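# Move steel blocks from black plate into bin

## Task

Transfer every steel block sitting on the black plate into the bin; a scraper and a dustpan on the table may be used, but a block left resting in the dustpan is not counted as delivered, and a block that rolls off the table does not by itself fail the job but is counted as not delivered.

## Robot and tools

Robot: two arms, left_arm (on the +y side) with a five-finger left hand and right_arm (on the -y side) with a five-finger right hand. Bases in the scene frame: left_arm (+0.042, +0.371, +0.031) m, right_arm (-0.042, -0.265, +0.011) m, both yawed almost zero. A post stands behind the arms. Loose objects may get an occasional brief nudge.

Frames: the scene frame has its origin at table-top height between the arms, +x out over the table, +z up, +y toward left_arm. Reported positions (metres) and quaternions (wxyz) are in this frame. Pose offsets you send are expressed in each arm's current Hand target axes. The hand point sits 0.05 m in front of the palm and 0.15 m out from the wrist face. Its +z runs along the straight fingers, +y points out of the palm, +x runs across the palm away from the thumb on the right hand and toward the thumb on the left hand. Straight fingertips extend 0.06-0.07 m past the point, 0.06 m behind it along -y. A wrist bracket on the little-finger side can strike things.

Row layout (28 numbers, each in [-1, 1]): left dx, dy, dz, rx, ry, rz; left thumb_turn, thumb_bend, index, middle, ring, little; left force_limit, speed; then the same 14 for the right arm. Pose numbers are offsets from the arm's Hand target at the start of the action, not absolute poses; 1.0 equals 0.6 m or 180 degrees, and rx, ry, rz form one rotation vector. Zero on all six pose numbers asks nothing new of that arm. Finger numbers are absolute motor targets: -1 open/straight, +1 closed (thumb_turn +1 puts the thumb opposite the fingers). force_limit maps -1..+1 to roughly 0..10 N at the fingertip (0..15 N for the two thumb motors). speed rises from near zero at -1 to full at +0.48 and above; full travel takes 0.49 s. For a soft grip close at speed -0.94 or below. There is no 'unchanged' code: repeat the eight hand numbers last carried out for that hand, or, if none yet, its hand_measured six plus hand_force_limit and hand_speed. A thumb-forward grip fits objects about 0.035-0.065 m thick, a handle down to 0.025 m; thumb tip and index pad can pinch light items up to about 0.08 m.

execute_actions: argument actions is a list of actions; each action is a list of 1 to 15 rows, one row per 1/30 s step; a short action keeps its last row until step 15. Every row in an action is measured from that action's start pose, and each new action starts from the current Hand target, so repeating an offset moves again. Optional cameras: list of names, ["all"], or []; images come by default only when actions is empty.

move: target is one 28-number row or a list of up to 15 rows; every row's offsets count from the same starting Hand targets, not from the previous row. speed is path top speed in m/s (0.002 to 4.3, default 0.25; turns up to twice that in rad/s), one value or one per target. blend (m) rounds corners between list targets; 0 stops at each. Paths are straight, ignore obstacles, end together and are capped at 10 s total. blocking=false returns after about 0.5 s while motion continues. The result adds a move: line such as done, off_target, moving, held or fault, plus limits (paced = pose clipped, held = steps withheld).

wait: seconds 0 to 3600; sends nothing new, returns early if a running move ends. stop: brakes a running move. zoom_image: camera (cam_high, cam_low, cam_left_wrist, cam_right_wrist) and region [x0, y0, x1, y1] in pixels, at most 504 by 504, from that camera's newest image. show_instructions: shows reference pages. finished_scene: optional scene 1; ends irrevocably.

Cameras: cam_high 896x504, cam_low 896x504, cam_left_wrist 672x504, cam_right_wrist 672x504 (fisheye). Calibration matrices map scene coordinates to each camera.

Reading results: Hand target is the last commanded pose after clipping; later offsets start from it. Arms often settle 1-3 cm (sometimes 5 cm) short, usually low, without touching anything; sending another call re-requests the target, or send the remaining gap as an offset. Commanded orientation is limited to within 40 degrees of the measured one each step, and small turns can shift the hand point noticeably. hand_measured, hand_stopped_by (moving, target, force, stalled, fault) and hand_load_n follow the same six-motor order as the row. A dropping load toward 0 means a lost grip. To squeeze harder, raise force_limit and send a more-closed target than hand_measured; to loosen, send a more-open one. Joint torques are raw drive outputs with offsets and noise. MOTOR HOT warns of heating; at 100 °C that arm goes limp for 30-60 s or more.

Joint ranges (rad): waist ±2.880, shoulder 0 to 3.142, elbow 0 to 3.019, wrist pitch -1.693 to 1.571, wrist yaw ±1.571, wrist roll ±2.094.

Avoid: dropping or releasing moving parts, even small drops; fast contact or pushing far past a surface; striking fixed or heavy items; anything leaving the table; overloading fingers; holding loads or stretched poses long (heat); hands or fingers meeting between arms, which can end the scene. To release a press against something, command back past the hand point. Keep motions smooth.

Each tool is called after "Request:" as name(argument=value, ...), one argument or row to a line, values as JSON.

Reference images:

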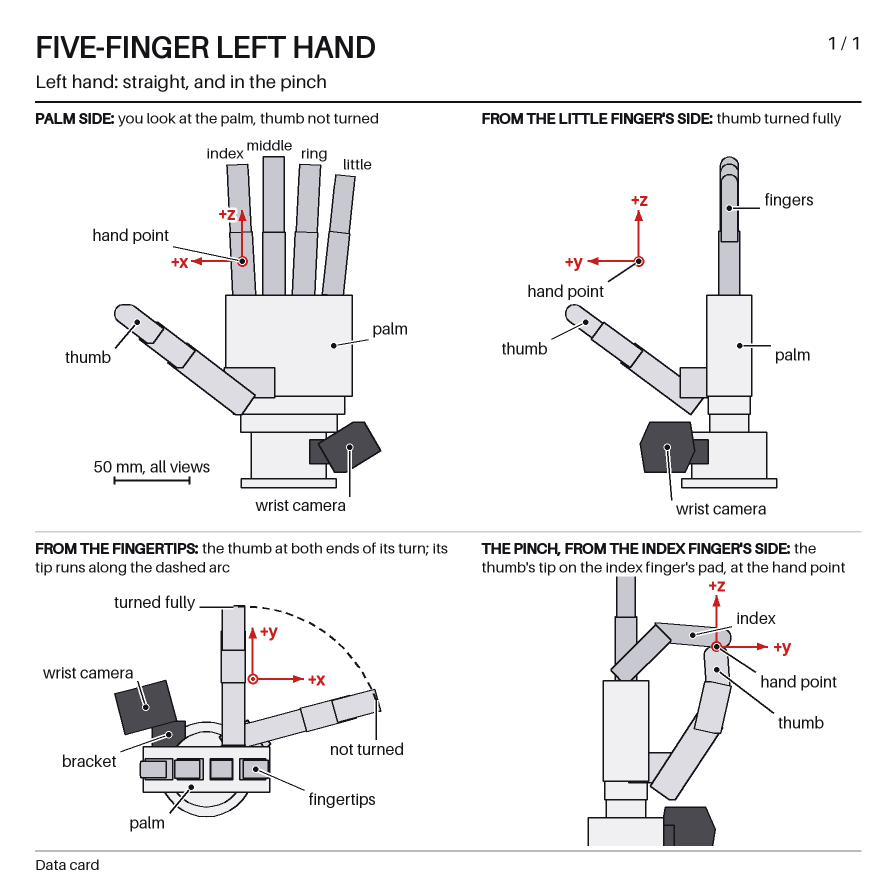

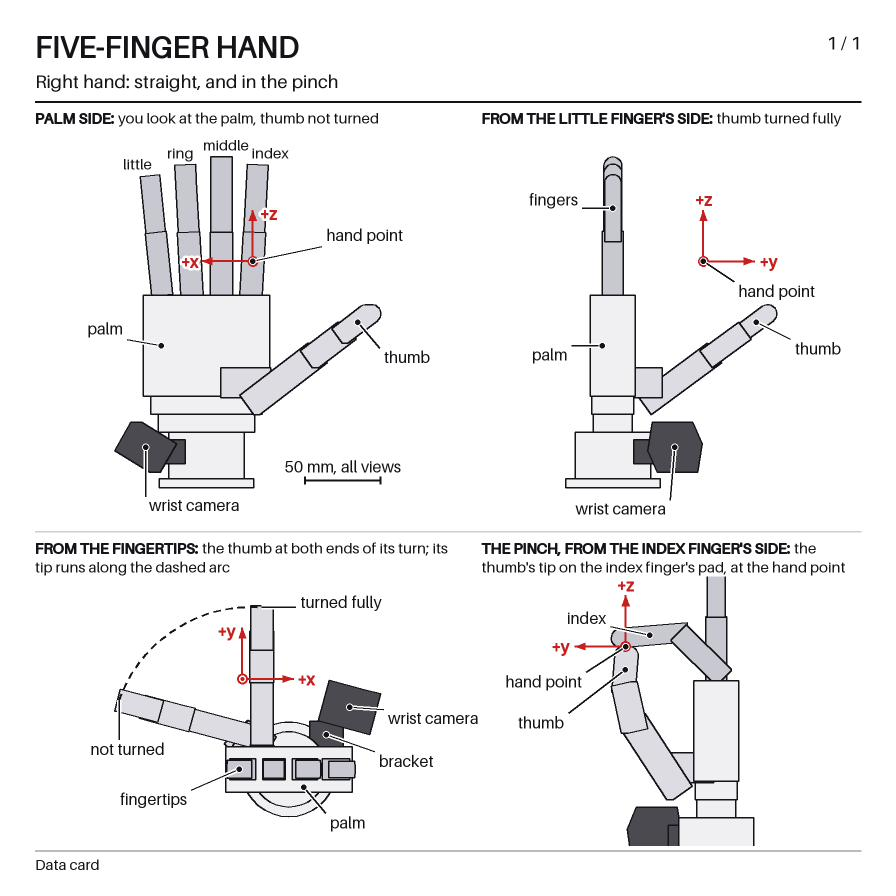

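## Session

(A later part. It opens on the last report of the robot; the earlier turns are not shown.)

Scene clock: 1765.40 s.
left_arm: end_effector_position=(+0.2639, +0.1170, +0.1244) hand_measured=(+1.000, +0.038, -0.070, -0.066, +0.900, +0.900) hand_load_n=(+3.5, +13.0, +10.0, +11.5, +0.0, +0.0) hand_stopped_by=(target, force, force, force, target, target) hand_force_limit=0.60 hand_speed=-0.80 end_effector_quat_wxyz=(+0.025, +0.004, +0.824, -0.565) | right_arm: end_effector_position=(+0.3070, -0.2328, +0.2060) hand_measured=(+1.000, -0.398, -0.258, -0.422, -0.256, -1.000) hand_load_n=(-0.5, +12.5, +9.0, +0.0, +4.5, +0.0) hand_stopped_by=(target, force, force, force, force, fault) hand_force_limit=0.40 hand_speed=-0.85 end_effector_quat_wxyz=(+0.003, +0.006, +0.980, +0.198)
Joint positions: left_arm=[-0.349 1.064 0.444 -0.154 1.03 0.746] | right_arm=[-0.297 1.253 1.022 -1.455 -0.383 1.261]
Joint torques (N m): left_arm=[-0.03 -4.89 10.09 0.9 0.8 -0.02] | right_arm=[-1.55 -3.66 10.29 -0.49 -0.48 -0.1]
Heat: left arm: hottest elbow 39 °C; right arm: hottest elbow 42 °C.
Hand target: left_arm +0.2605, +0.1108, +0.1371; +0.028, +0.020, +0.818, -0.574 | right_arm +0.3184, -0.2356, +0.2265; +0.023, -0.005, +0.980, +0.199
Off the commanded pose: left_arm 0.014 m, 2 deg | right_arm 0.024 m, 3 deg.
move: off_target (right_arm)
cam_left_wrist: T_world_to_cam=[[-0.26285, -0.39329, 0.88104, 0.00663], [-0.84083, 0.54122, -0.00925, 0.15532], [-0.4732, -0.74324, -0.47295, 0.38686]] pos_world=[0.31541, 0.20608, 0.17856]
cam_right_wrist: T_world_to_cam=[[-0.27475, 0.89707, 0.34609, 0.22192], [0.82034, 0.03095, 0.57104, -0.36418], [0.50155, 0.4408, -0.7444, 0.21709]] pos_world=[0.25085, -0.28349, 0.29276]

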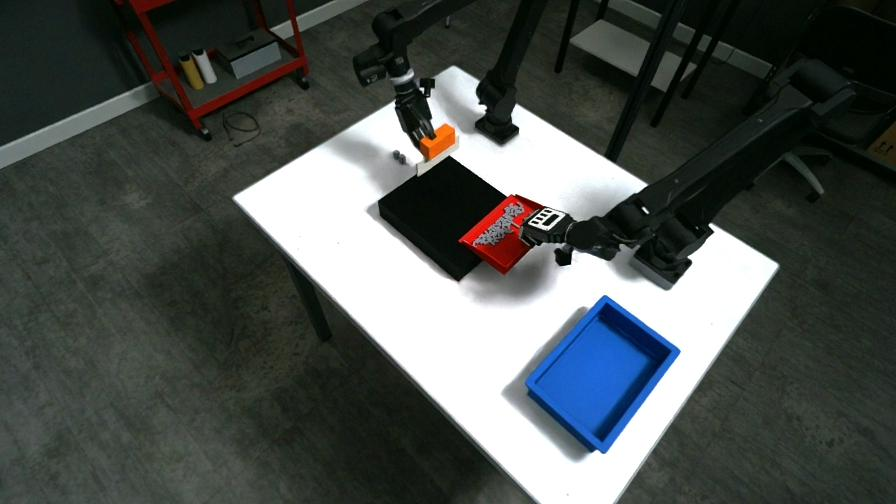

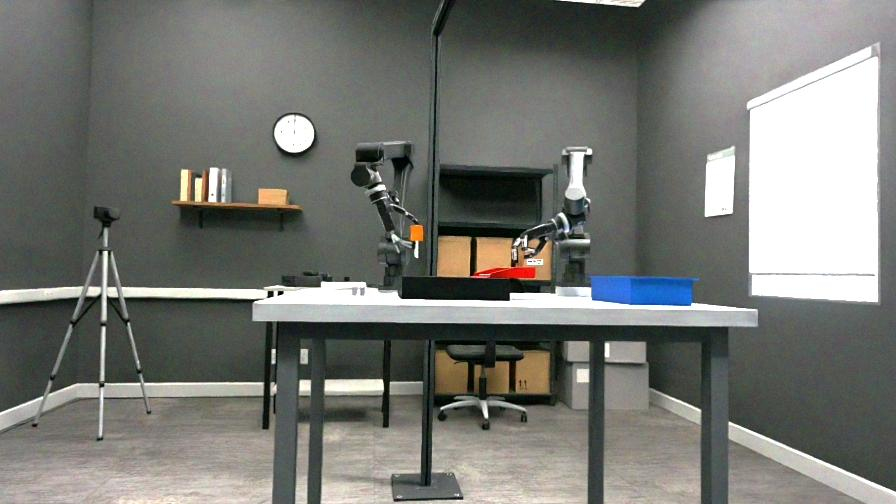

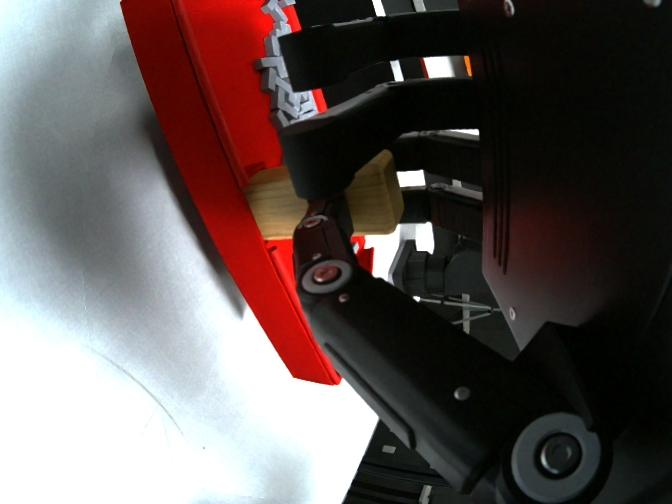

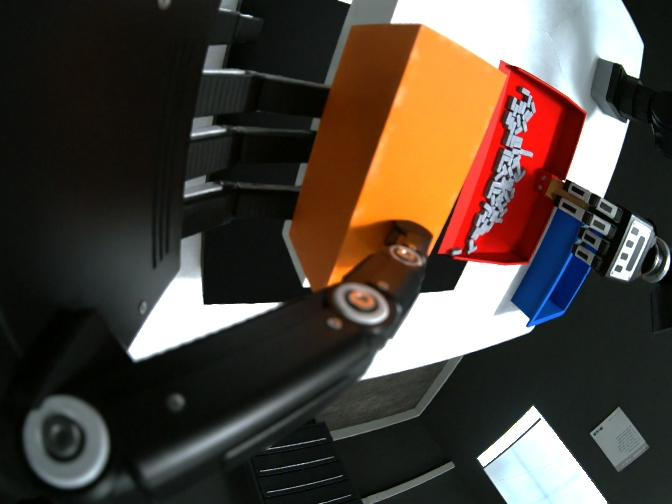

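Request:
move(
  target=[0,-0.0627,-0.0228,0.0278,0,0,1,0.5,0.7,0.7,0.9,0.9,0.6,-0.8,0,0,0,0,0,0,1,0.1,0.3,0.3,0.3,-1,0.4,-0.85],
  speed=0.04,
  cameras=["all"],
)

Request:
zoom_image(
  camera="cam_high",
  region=[430, 160, 560, 280],
)

Request:
zoom_image(
  camera="cam_low",
  region=[430, 220, 550, 310],
)

Scene clock: 1779.90 s.
left_arm: end_effector_position=(+0.2478, +0.1149, +0.1436) hand_measured=(+1.000, +0.038, -0.070, -0.066, +0.900, +0.900) hand_load_n=(+1.0, +11.0, +7.5, +11.5, +0.0, +0.0) hand_stopped_by=(target, force, force, force, target, target) hand_force_limit=0.60 hand_speed=-0.80 end_effector_quat_wxyz=(+0.009, +0.006, +0.810, -0.586) | right_arm: end_effector_position=(+0.3070, -0.2328, +0.2060) hand_measured=(+1.000, -0.398, -0.258, -0.422, -0.256, -1.000) hand_load_n=(-0.5, +12.5, +9.0, +0.0, +4.5, +0.0) hand_stopped_by=(target, force, force, force, force, fault) hand_force_limit=0.40 hand_speed=-0.85 end_effector_quat_wxyz=(+0.003, +0.006, +0.980, +0.198)
Joint positions: left_arm=[-0.349 0.998 0.432 -0.167 1.086 0.695] | right_arm=[-0.297 1.253 1.022 -1.455 -0.383 1.261]
Joint torques (N m): left_arm=[1.2 -5.19 12.85 1.7 1.8 -0.13] | right_arm=[-1.55 -3.78 10.29 -0.49 -0.49 -0.1]
Heat: left arm: hottest elbow 40 °C; right arm: hottest elbow 44 °C.
Hand target: left_arm +0.2577, +0.1108, +0.1770; +0.027, +0.022, +0.793, -0.609 | right_arm +0.3184, -0.2356, +0.2265; +0.023, -0.005, +0.980, +0.199
Off the commanded pose: left_arm 0.035 m, 4 deg | right_arm 0.024 m, 3 deg.
move: off_target (left_arm)
cam_left_wrist: T_world_to_cam=[[-0.25128, -0.34151, 0.90567, -0.0276], [-0.82831, 0.55996, -0.01867, 0.13926], [-0.50076, -0.75486, -0.42358, 0.38788]] pos_world=[0.30264, 0.20539, 0.19189]
cam_right_wrist: T_world_to_cam=[[-0.27475, 0.89707, 0.34609, 0.22192], [0.82034, 0.03095, 0.57104, -0.36418], [0.50155, 0.4408, -0.7444, 0.21709]] pos_world=[0.25085, -0.28349, 0.29276]

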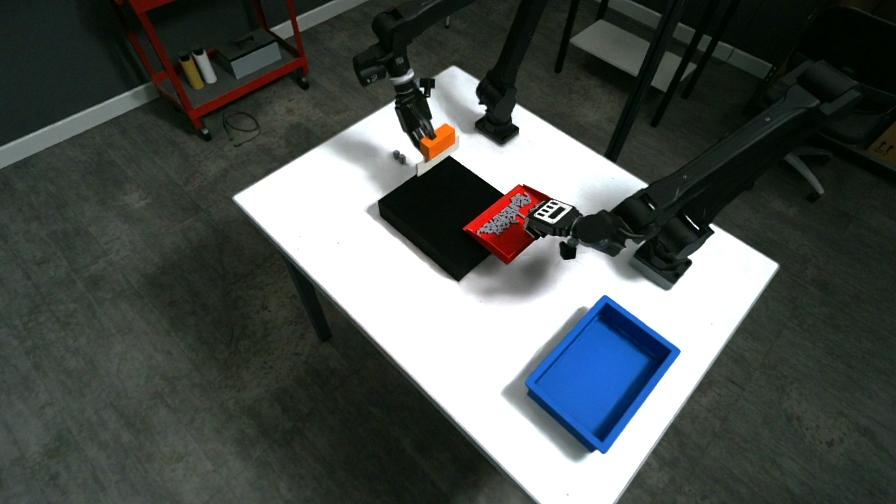

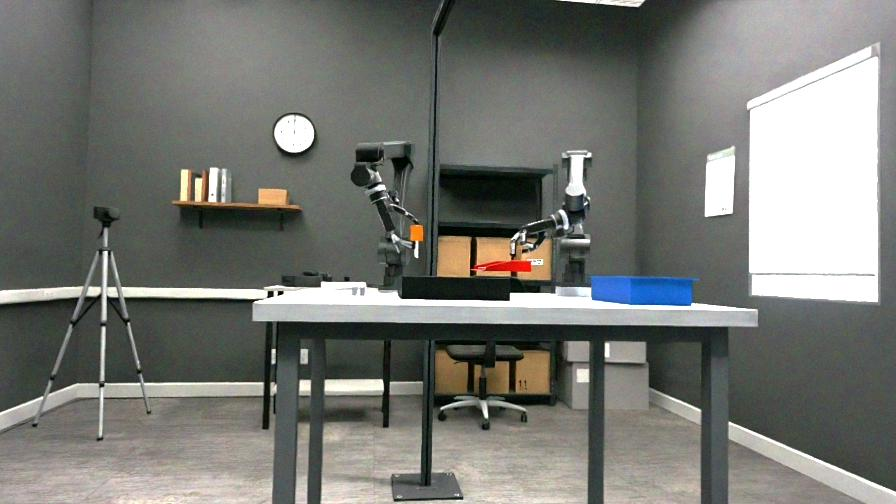

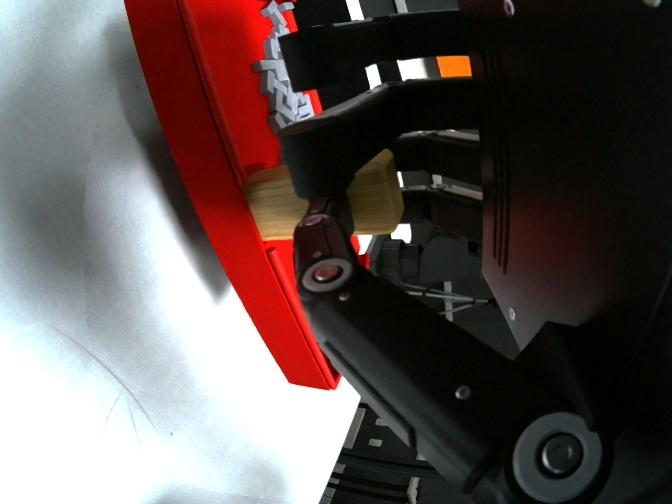

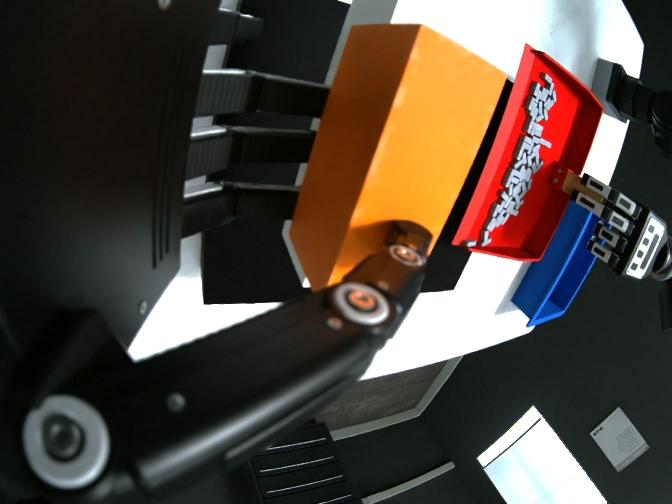

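Scaled by 3.877.

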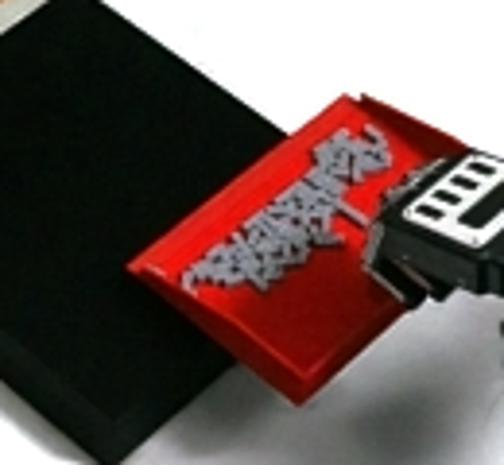

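Scaled by 4.200.

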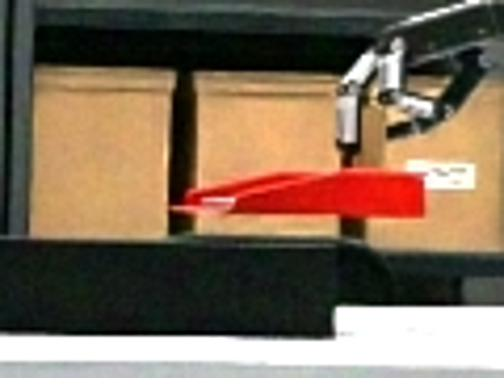

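Request:
move(
  target=[-0.0698,-0.0008,-0.1732,0,0,0,1,0.5,0.7,0.7,0.9,0.9,0.6,-0.8,0,0,0,0,0,0,1,0.1,0.3,0.3,0.3,-1,0.4,-0.85],
  speed=0.07,
  cameras=["cam_high","cam_low"],
)

Request:
zoom_image(
  camera="cam_low",
  region=[430, 210, 600, 310],
)

Scene clock: 1804.13 s.
left_arm: end_effector_position=(+0.2690, +0.2138, +0.1709) hand_measured=(+1.000, +0.038, -0.070, -0.066, +0.900, +0.900) hand_load_n=(+1.5, +11.5, +7.5, +11.5, +0.0, +0.0) hand_stopped_by=(target, force, force, force, target, target) hand_force_limit=0.60 hand_speed=-0.80 end_effector_quat_wxyz=(-0.004, +0.011, +0.808, -0.589) | right_arm: end_effector_position=(+0.3070, -0.2328, +0.2060) hand_measured=(+1.000, -0.398, -0.258, -0.422, -0.256, -1.000) hand_load_n=(-0.5, +12.5, +9.0, +0.0, +4.5, +0.0) hand_stopped_by=(target, force, force, force, force, fault) hand_force_limit=0.40 hand_speed=-0.85 end_effector_quat_wxyz=(+0.003, +0.006, +0.980, +0.198)
Joint positions: left_arm=[0.051 1.165 0.688 -1.265 1.254 1.757] | right_arm=[-0.297 1.253 1.022 -1.455 -0.383 1.261]
Joint torques (N m): left_arm=[1.32 -3.78 16.01 -0.87 2.69 0.12] | right_arm=[-1.61 -3.66 10.32 -0.53 -0.48 -0.09]
Heat: left arm: hottest elbow 43 °C; right arm: hottest elbow 46 °C.
Hand target: left_arm +0.2977, +0.2110, +0.2071; +0.027, +0.022, +0.793, -0.609 | right_arm +0.3184, -0.2356, +0.2265; +0.023, -0.005, +0.980, +0.199
Off the commanded pose: left_arm 0.046 m, 5 deg | right_arm 0.024 m, 3 deg.
move: off_target (left_arm)

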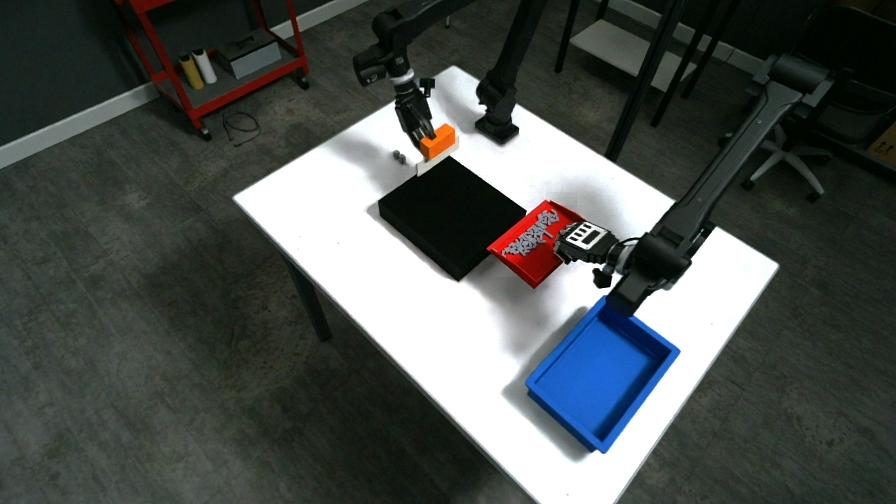

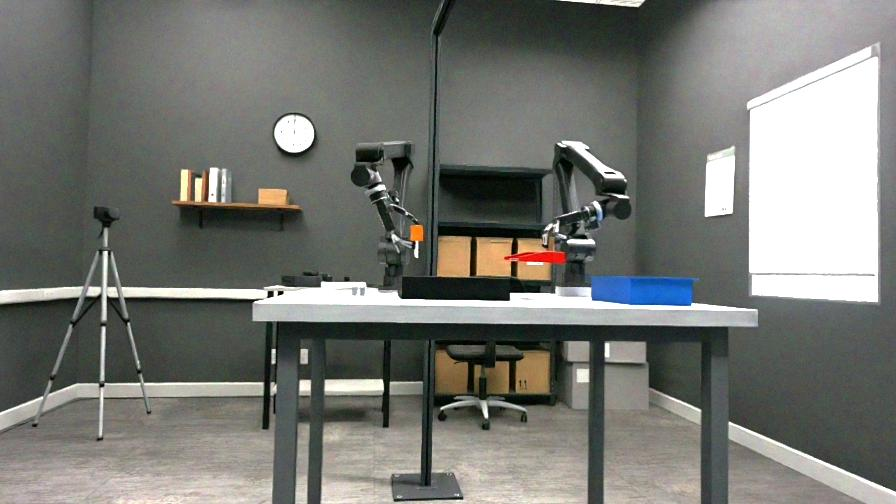

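Scaled by 2.965.

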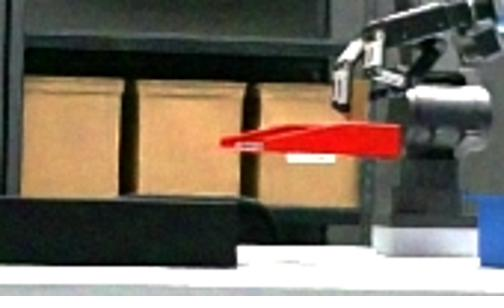

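Request:
move(
  target=[-0.1637,-0.0133,-0.0228,-0.0174,-0.2412,-0.0647,1,0.5,0.7,0.7,0.9,0.9,0.6,-0.8,0,0,0,0,0,0,1,0.1,0.3,0.3,0.3,-1,0.4,-0.85],
  speed=0.1,
  cameras=["cam_high","cam_low"],
)

Request:
zoom_image(
  camera="cam_low",
  region=[430, 210, 630, 310],
)

Scene clock: 1859.33 s.
left_arm: end_effector_position=(+0.3768, +0.2267, +0.1780) hand_measured=(+1.000, +0.038, -0.070, -0.066, +0.900, +0.900) hand_load_n=(+1.0, +11.0, +8.0, +11.5, +0.5, +0.5) hand_stopped_by=(target, force, force, force, target, target) hand_force_limit=0.60 hand_speed=-0.80 end_effector_quat_wxyz=(+0.213, -0.315, +0.765, -0.520) | right_arm: end_effector_position=(+0.3070, -0.2328, +0.2060) hand_measured=(+1.000, -0.398, -0.258, -0.422, -0.256, -1.000) hand_load_n=(-0.5, +12.5, +9.0, +0.5, +4.5, +0.0) hand_stopped_by=(target, force, force, force, force, fault) hand_force_limit=0.40 hand_speed=-0.85 end_effector_quat_wxyz=(+0.003, +0.006, +0.980, +0.198)
Joint positions: left_arm=[-0.021 0.876 0.458 -0.078 0.69 0.33] | right_arm=[-0.297 1.253 1.022 -1.455 -0.383 1.261]
Joint torques (N m): left_arm=[0.5 -4.95 14.15 4.45 0.56 -0.16] | right_arm=[-1.61 -3.78 10.32 -0.51 -0.47 -0.09]
Heat: left arm: hottest elbow 47 °C; right arm: hottest elbow 48 °C.
Hand target: left_arm +0.3949, +0.2221, +0.2251; +0.258, -0.284, +0.740, -0.552 | right_arm +0.3184, -0.2356, +0.2265; +0.023, -0.005, +0.980, +0.199
Off the commanded pose: left_arm 0.051 m, 8 deg | right_arm 0.024 m, 3 deg.
move: off_target (left_arm)

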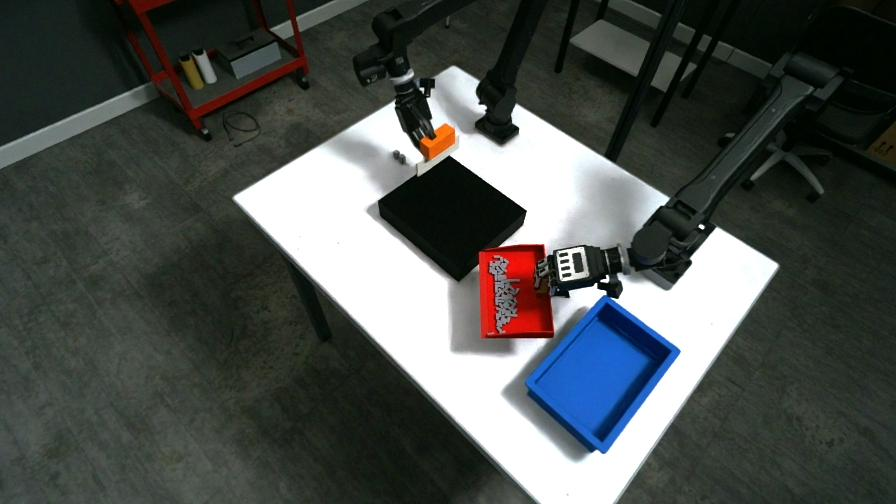

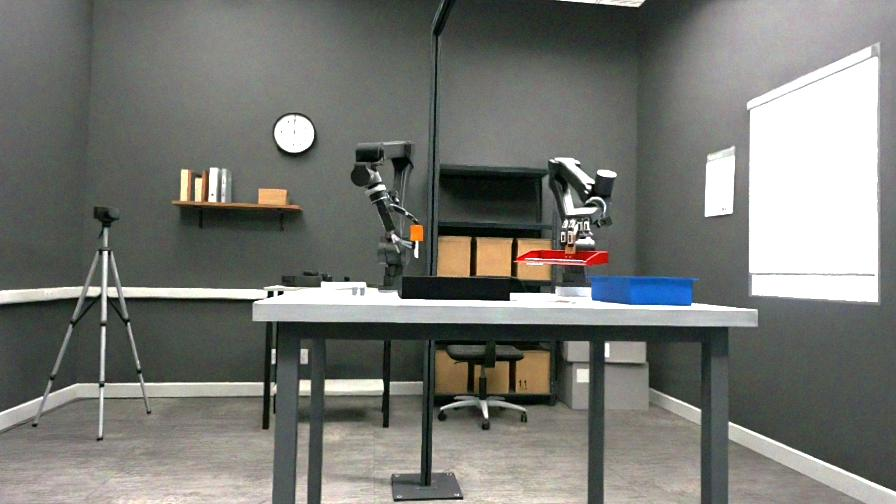

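Scaled by 2.520.

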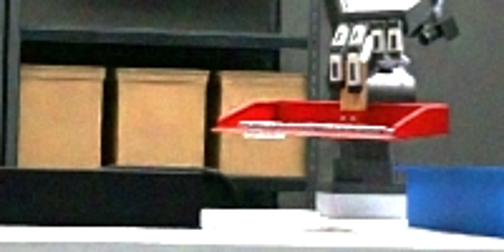

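Request:
move(
  target=[-0.1521,-0.0088,-0.0242,-0.0171,-0.2409,-0.0642,1,0.5,0.7,0.7,0.9,0.9,0.6,-0.8,0,0,0,0,0,0,1,0.1,0.3,0.3,0.3,-1,0.4,-0.85],
  speed=0.1,
  cameras=["cam_high","cam_low"],
)

Request:
zoom_image(
  camera="cam_high",
  region=[470, 220, 690, 400],
)

Request:
zoom_image(
  camera="cam_low",
  region=[480, 190, 720, 310],
)

Scene clock: 1873.70 s.
left_arm: end_effector_position=(+0.4171, +0.3055, +0.1737) hand_measured=(+1.000, +0.038, -0.070, -0.066, +0.900, +0.900) hand_load_n=(+0.5, +11.5, +7.5, +12.0, +0.0, +0.0) hand_stopped_by=(target, force, force, force, target, target) hand_force_limit=0.60 hand_speed=-0.80 end_effector_quat_wxyz=(-0.413, +0.563, -0.623, +0.352) | right_arm: end_effector_position=(+0.3070, -0.2328, +0.2060) hand_measured=(+1.000, -0.398, -0.258, -0.422, -0.256, -1.000) hand_load_n=(-0.5, +12.5, +9.0, +0.0, +4.5, +0.0) hand_stopped_by=(target, force, force, force, force, fault) hand_force_limit=0.40 hand_speed=-0.85 end_effector_quat_wxyz=(+0.003, +0.006, +0.980, +0.198)
Joint positions: left_arm=[-0.188 0.794 0.429 -0.068 -0.212 0.033] | right_arm=[-0.297 1.253 1.022 -1.455 -0.383 1.261]
Joint torques (N m): left_arm=[0.38 -2.73 17.48 4.72 -0.24 -0.06] | right_arm=[-1.61 -3.72 10.28 -0.51 -0.48 -0.1]
Heat: left arm: hottest elbow 46 °C; right arm: hottest elbow 49 °C.
Hand target: left_arm +0.4500, +0.2950, +0.2402; +0.450, -0.546, +0.575, -0.411 | right_arm +0.3184, -0.2356, +0.2265; +0.023, -0.005, +0.980, +0.199
Off the commanded pose: left_arm 0.075 m, 10 deg | right_arm 0.024 m, 3 deg.
move: off_target (left_arm)

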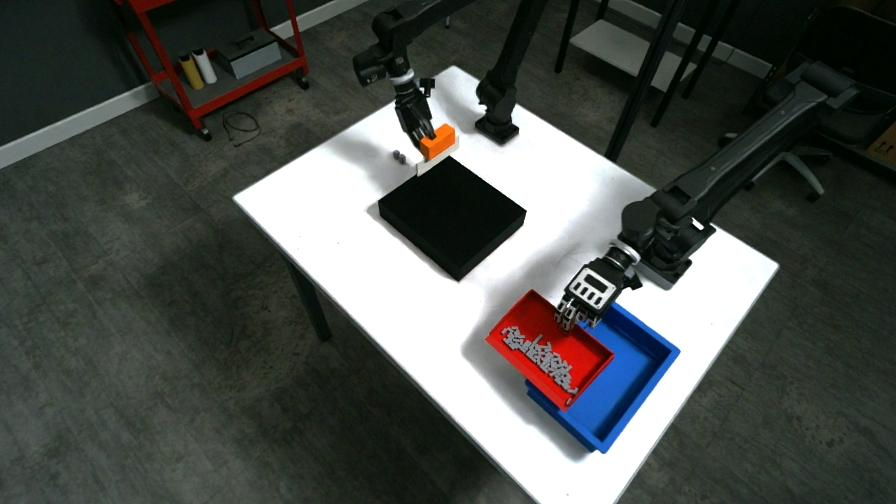

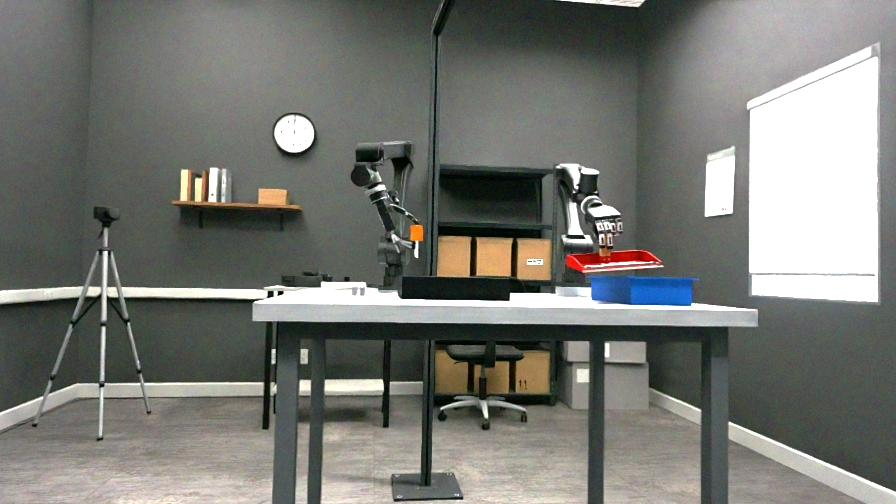

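Scaled by 2.291.

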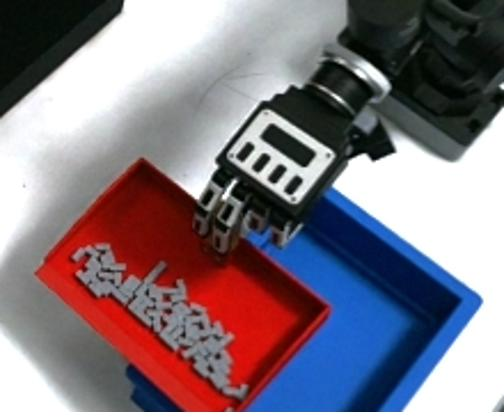

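Scaled by 2.100.

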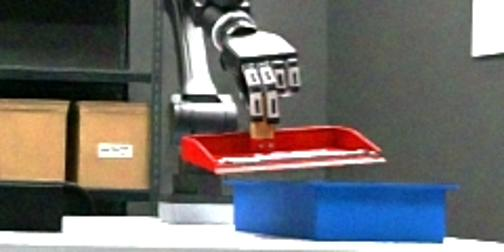

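Request:
move(
  target=[-0.0428,0.004,-0.068,0.0056,-0.3184,-0.1,1,0.5,0.7,0.7,0.9,0.9,0.6,-0.8,0,0,0,0,0,0,1,0.1,0.3,0.3,0.3,-1,0.4,-0.85],
  speed=0.1,
  cameras=["cam_high","cam_low"],
)

Request:
zoom_image(
  camera="cam_high",
  region=[490, 220, 710, 400],
)

Request:
zoom_image(
  camera="cam_low",
  region=[500, 190, 740, 310],
)

Scene clock: 1898.43 s.
left_arm: end_effector_position=(+0.3886, +0.3323, +0.2160) hand_measured=(+1.000, +0.038, -0.070, -0.066, +0.900, +0.900) hand_load_n=(+1.0, +11.0, +7.5, +12.0, +0.0, +0.0) hand_stopped_by=(target, force, force, force, target, target) hand_force_limit=0.60 hand_speed=-0.80 end_effector_quat_wxyz=(-0.607, +0.751, -0.223, +0.134) | right_arm: end_effector_position=(+0.3070, -0.2328, +0.2060) hand_measured=(+1.000, -0.398, -0.258, -0.422, -0.256, -1.000) hand_load_n=(-0.5, +12.5, +9.0, +0.0, +4.5, +0.0) hand_stopped_by=(target, force, force, force, force, fault) hand_force_limit=0.40 hand_speed=-0.85 end_effector_quat_wxyz=(+0.003, +0.006, +0.980, +0.198)
Joint positions: left_arm=[-0.624 1.306 0.875 -1.659 -1.304 -2.034] | right_arm=[-0.297 1.253 1.022 -1.455 -0.383 1.261]
Joint torques (N m): left_arm=[0.21 -6.18 15.41 -1.74 -1.58 -0.09] | right_arm=[-1.67 -3.78 10.28 -0.51 -0.48 -0.1]
Heat: left arm: hottest elbow 48 °C; right arm: hottest elbow 49 °C.
Hand target: left_arm +0.4099, +0.3201, +0.2501; -0.607, +0.751, -0.198, +0.168 | right_arm +0.3184, -0.2356, +0.2265; +0.023, -0.005, +0.980, +0.199
Off the commanded pose: left_arm 0.042 m, 5 deg | right_arm 0.024 m, 3 deg.
joint sent to its limit (left arm) — joint 4 (wrist pitch), lower limit. The joint targets are off in position, not in orientation.
move: off_target (left_arm)

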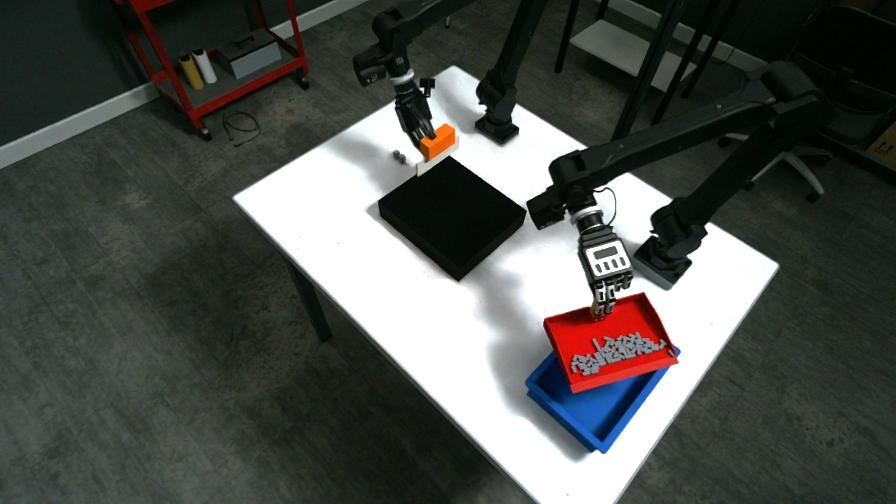

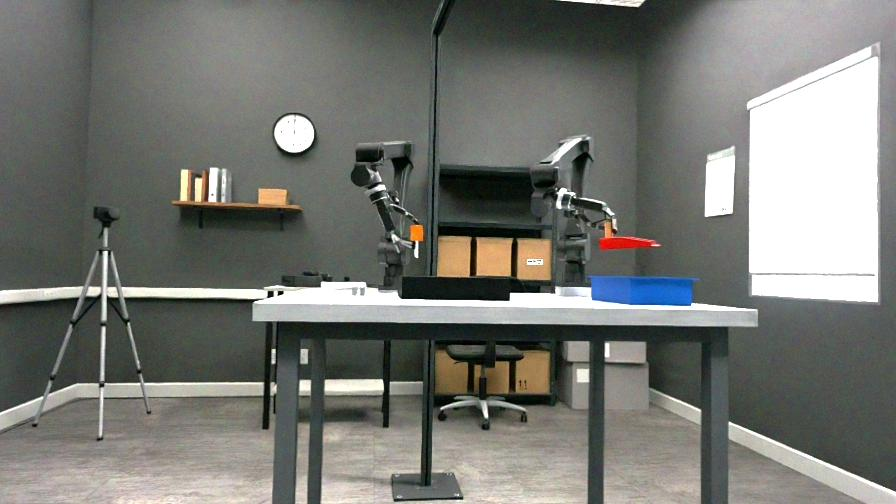

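Scaled by 2.291.

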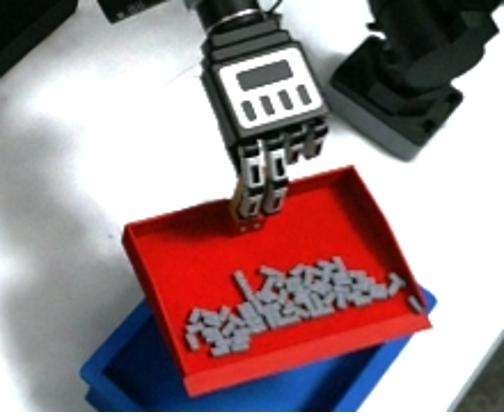

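Scaled by 2.100.

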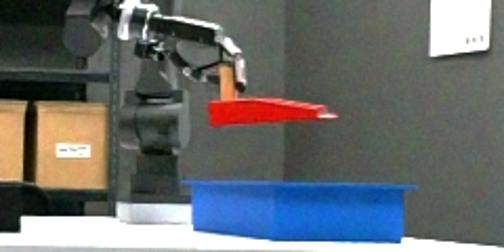

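Request:
move(
  target=[-0.0278,0.015,-0.033,-0.111,0.0043,-0.0161,1,0.5,0.7,0.7,0.9,0.9,0.6,-0.8,0,0,0,0,0,0,1,0.1,0.3,0.3,0.3,-1,0.4,-0.85],
  speed=0.06,
  cameras=["cam_high","cam_low"],
)

Request:
zoom_image(
  camera="cam_high",
  region=[490, 220, 710, 400],
)

Request:
zoom_image(
  camera="cam_low",
  region=[500, 190, 740, 310],
)

Scene clock: 1941.37 s.
left_arm: end_effector_position=(+0.3647, +0.3142, +0.2037) hand_measured=(+1.000, +0.038, -0.070, -0.066, +0.900, +0.900) hand_load_n=(+1.0, +11.5, +8.0, +12.0, +0.0, +0.0) hand_stopped_by=(target, force, force, force, target, target) hand_force_limit=0.60 hand_speed=-0.80 end_effector_quat_wxyz=(-0.468, +0.844, -0.239, +0.106) | right_arm: end_effector_position=(+0.3070, -0.2328, +0.2060) hand_measured=(+1.000, -0.398, -0.258, -0.422, -0.256, -1.000) hand_load_n=(-0.5, +12.5, +9.5, +0.0, +4.5, +0.0) hand_stopped_by=(target, force, force, force, force, fault) hand_force_limit=0.40 hand_speed=-0.85 end_effector_quat_wxyz=(+0.003, +0.006, +0.980, +0.198)
Joint positions: left_arm=[-0.57 1.14 0.875 -1.44 -0.995 -1.678] | right_arm=[-0.297 1.253 1.022 -1.455 -0.383 1.261]
Joint torques (N m): left_arm=[1.32 -7.18 15.83 0.24 -1.25 0.16] | right_arm=[-1.55 -3.72 10.33 -0.5 -0.47 -0.1]
Heat: left arm: hottest elbow 51 °C; right arm: hottest elbow 50 °C.
Hand target: left_arm +0.3849, +0.3100, +0.2452; -0.462, +0.849, -0.209, +0.151 | right_arm +0.3184, -0.2356, +0.2265; +0.023, -0.005, +0.980, +0.199
Off the commanded pose: left_arm 0.046 m, 6 deg | right_arm 0.024 m, 3 deg.
move: off_target (left_arm)

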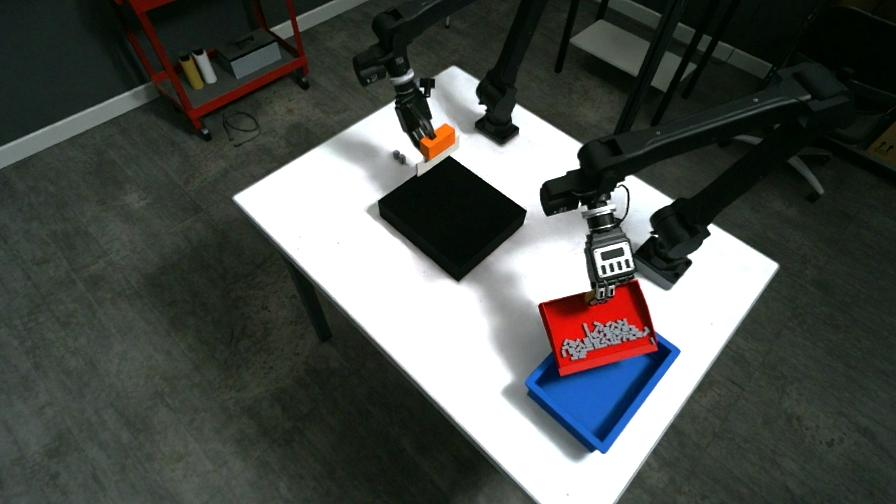

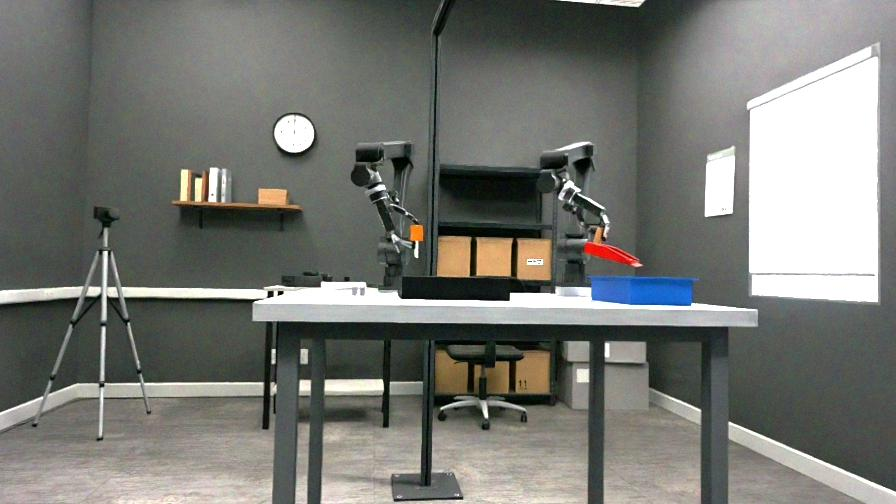

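Scaled by 2.291.

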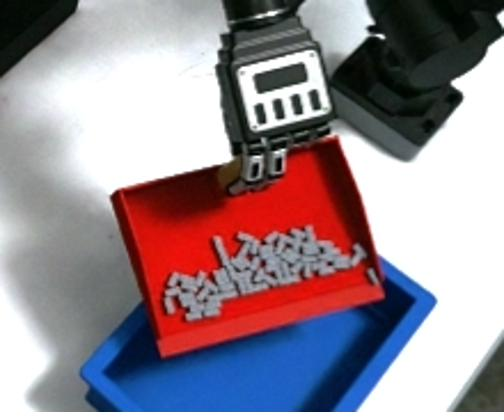

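Scaled by 2.100.

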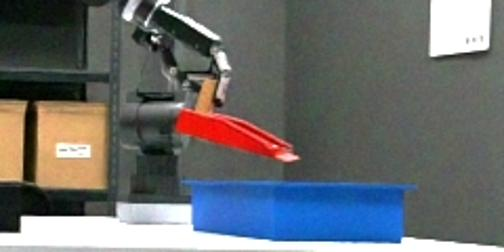

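Request:
move(
  target=[-0.009,0.0438,0.0235,0,0,0,1,0.5,0.7,0.7,0.9,0.9,0.6,-0.8,0,0,0,0,0,0,1,0.1,0.3,0.3,0.3,-1,0.4,-0.85],
  speed=0.05,
  cameras=["cam_high","cam_low"],
)

Request:
zoom_image(
  camera="cam_high",
  region=[490, 220, 710, 400],
)

Request:
zoom_image(
  camera="cam_low",
  region=[500, 190, 740, 310],
)

Scene clock: 1958.00 s.
left_arm: end_effector_position=(+0.3692, +0.3122, +0.1946) hand_measured=(+1.000, +0.038, -0.070, -0.066, +0.900, +0.900) hand_load_n=(+1.5, +11.5, +8.0, +12.0, +0.0, +0.0) hand_stopped_by=(target, force, force, force, target, target) hand_force_limit=0.60 hand_speed=-0.80 end_effector_quat_wxyz=(-0.462, +0.848, -0.230, +0.119) | right_arm: end_effector_position=(+0.3070, -0.2328, +0.2060) hand_measured=(+1.000, -0.398, -0.258, -0.422, -0.256, -1.000) hand_load_n=(-0.5, +12.5, +9.0, +0.0, +5.0, +0.0) hand_stopped_by=(target, force, force, force, force, fault) hand_force_limit=0.40 hand_speed=-0.85 end_effector_quat_wxyz=(+0.003, +0.006, +0.980, +0.198)
Joint positions: left_arm=[-0.565 1.14 0.85 -1.38 -0.991 -1.676] | right_arm=[-0.297 1.253 1.022 -1.455 -0.383 1.261]
Joint torques (N m): left_arm=[0.73 -6.07 11.74 0.34 -1.31 0.08] | right_arm=[-1.55 -3.66 10.29 -0.5 -0.48 -0.09]
Heat: left arm: hottest elbow 52 °C; right arm: hottest elbow 50 °C.
Hand target: left_arm +0.3809, +0.3101, +0.2152; -0.462, +0.849, -0.209, +0.151 | right_arm +0.3184, -0.2356, +0.2265; +0.023, -0.005, +0.980, +0.199
Off the commanded pose: left_arm 0.024 m, 4 deg | right_arm 0.024 m, 3 deg.
move: off_target (left_arm)

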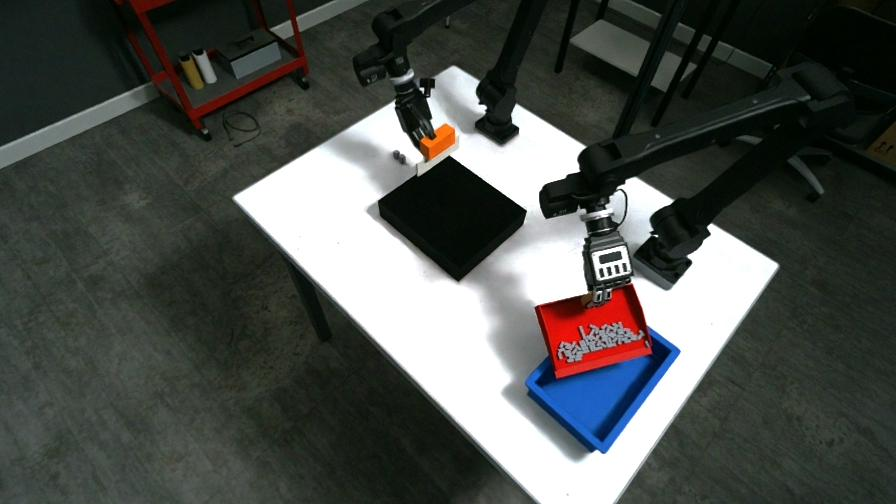

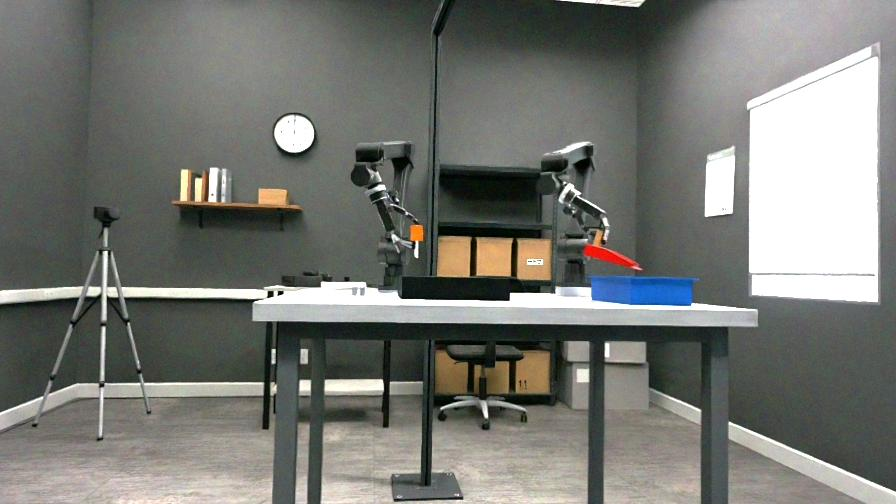

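Scaled by 2.291.

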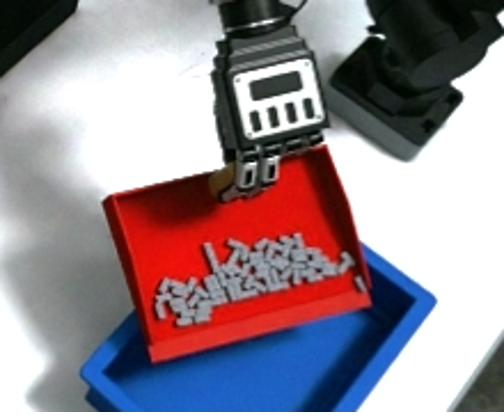

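Scaled by 2.100.

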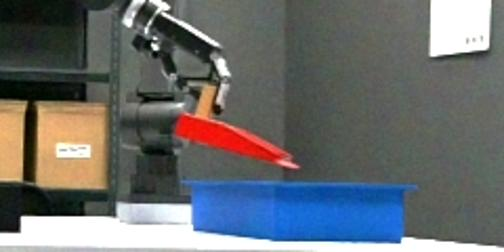

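Request:
move(
  target=[-0.011,-0.0627,0.0358,-0.1278,0,0,1,0.5,0.7,0.7,0.9,0.9,0.6,-0.8,0,0,0,0,0,0,1,0.1,0.3,0.3,0.3,-1,0.4,-0.85],
  speed=0.06,
  cameras=["cam_high","cam_low"],
)

Request:
zoom_image(
  camera="cam_high",
  region=[490, 220, 710, 400],
)

Request:
zoom_image(
  camera="cam_low",
  region=[500, 190, 740, 310],
)

Scene clock: 1970.63 s.
left_arm: end_effector_position=(+0.3632, +0.3509, +0.1913) hand_measured=(+1.000, +0.038, -0.070, -0.066, +0.900, +0.900) hand_load_n=(+1.0, +12.5, +8.5, +12.5, +0.0, +0.0) hand_stopped_by=(target, force, force, force, target, target) hand_force_limit=0.60 hand_speed=-0.80 end_effector_quat_wxyz=(-0.277, +0.927, -0.246, +0.052) | right_arm: end_effector_position=(+0.3070, -0.2328, +0.2060) hand_measured=(+1.000, -0.398, -0.258, -0.422, -0.256, -1.000) hand_load_n=(-0.5, +12.5, +9.5, +0.0, +4.5, +0.0) hand_stopped_by=(target, force, force, force, force, fault) hand_force_limit=0.40 hand_speed=-0.85 end_effector_quat_wxyz=(+0.003, +0.006, +0.980, +0.198)
Joint positions: left_arm=[-0.184 1.051 0.887 -1.253 -0.553 -1.208] | right_arm=[-0.297 1.253 1.022 -1.455 -0.383 1.261]
Joint torques (N m): left_arm=[1.32 -5.19 17.77 1.05 -0.37 0.17] | right_arm=[-1.55 -3.66 10.32 -0.49 -0.48 -0.1]
Heat: left arm: hottest elbow 50 °C; right arm: hottest elbow 50 °C.
Hand target: left_arm +0.3930, +0.3471, +0.2353; -0.283, +0.924, -0.235, +0.106 | right_arm +0.3184, -0.2356, +0.2265; +0.023, -0.005, +0.980, +0.199
Off the commanded pose: left_arm 0.053 m, 6 deg | right_arm 0.024 m, 3 deg.
move: off_target (left_arm)

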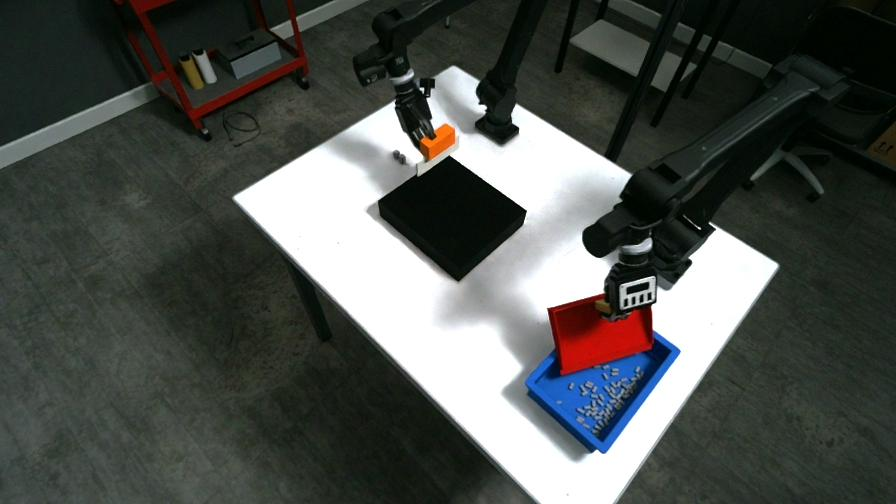

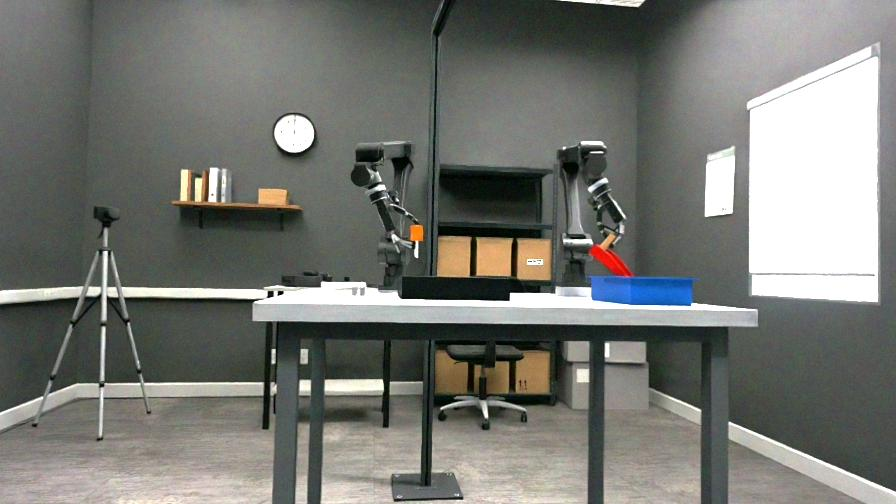

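Scaled by 2.291.

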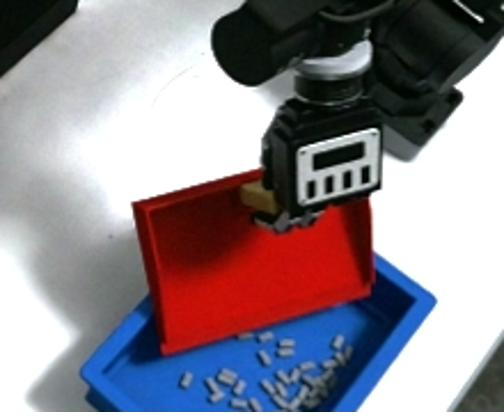

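Scaled by 2.100.

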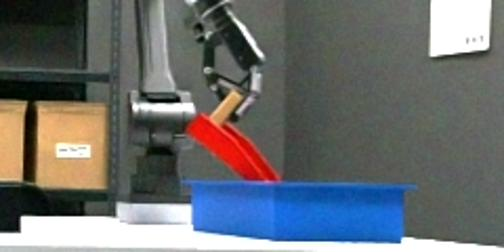

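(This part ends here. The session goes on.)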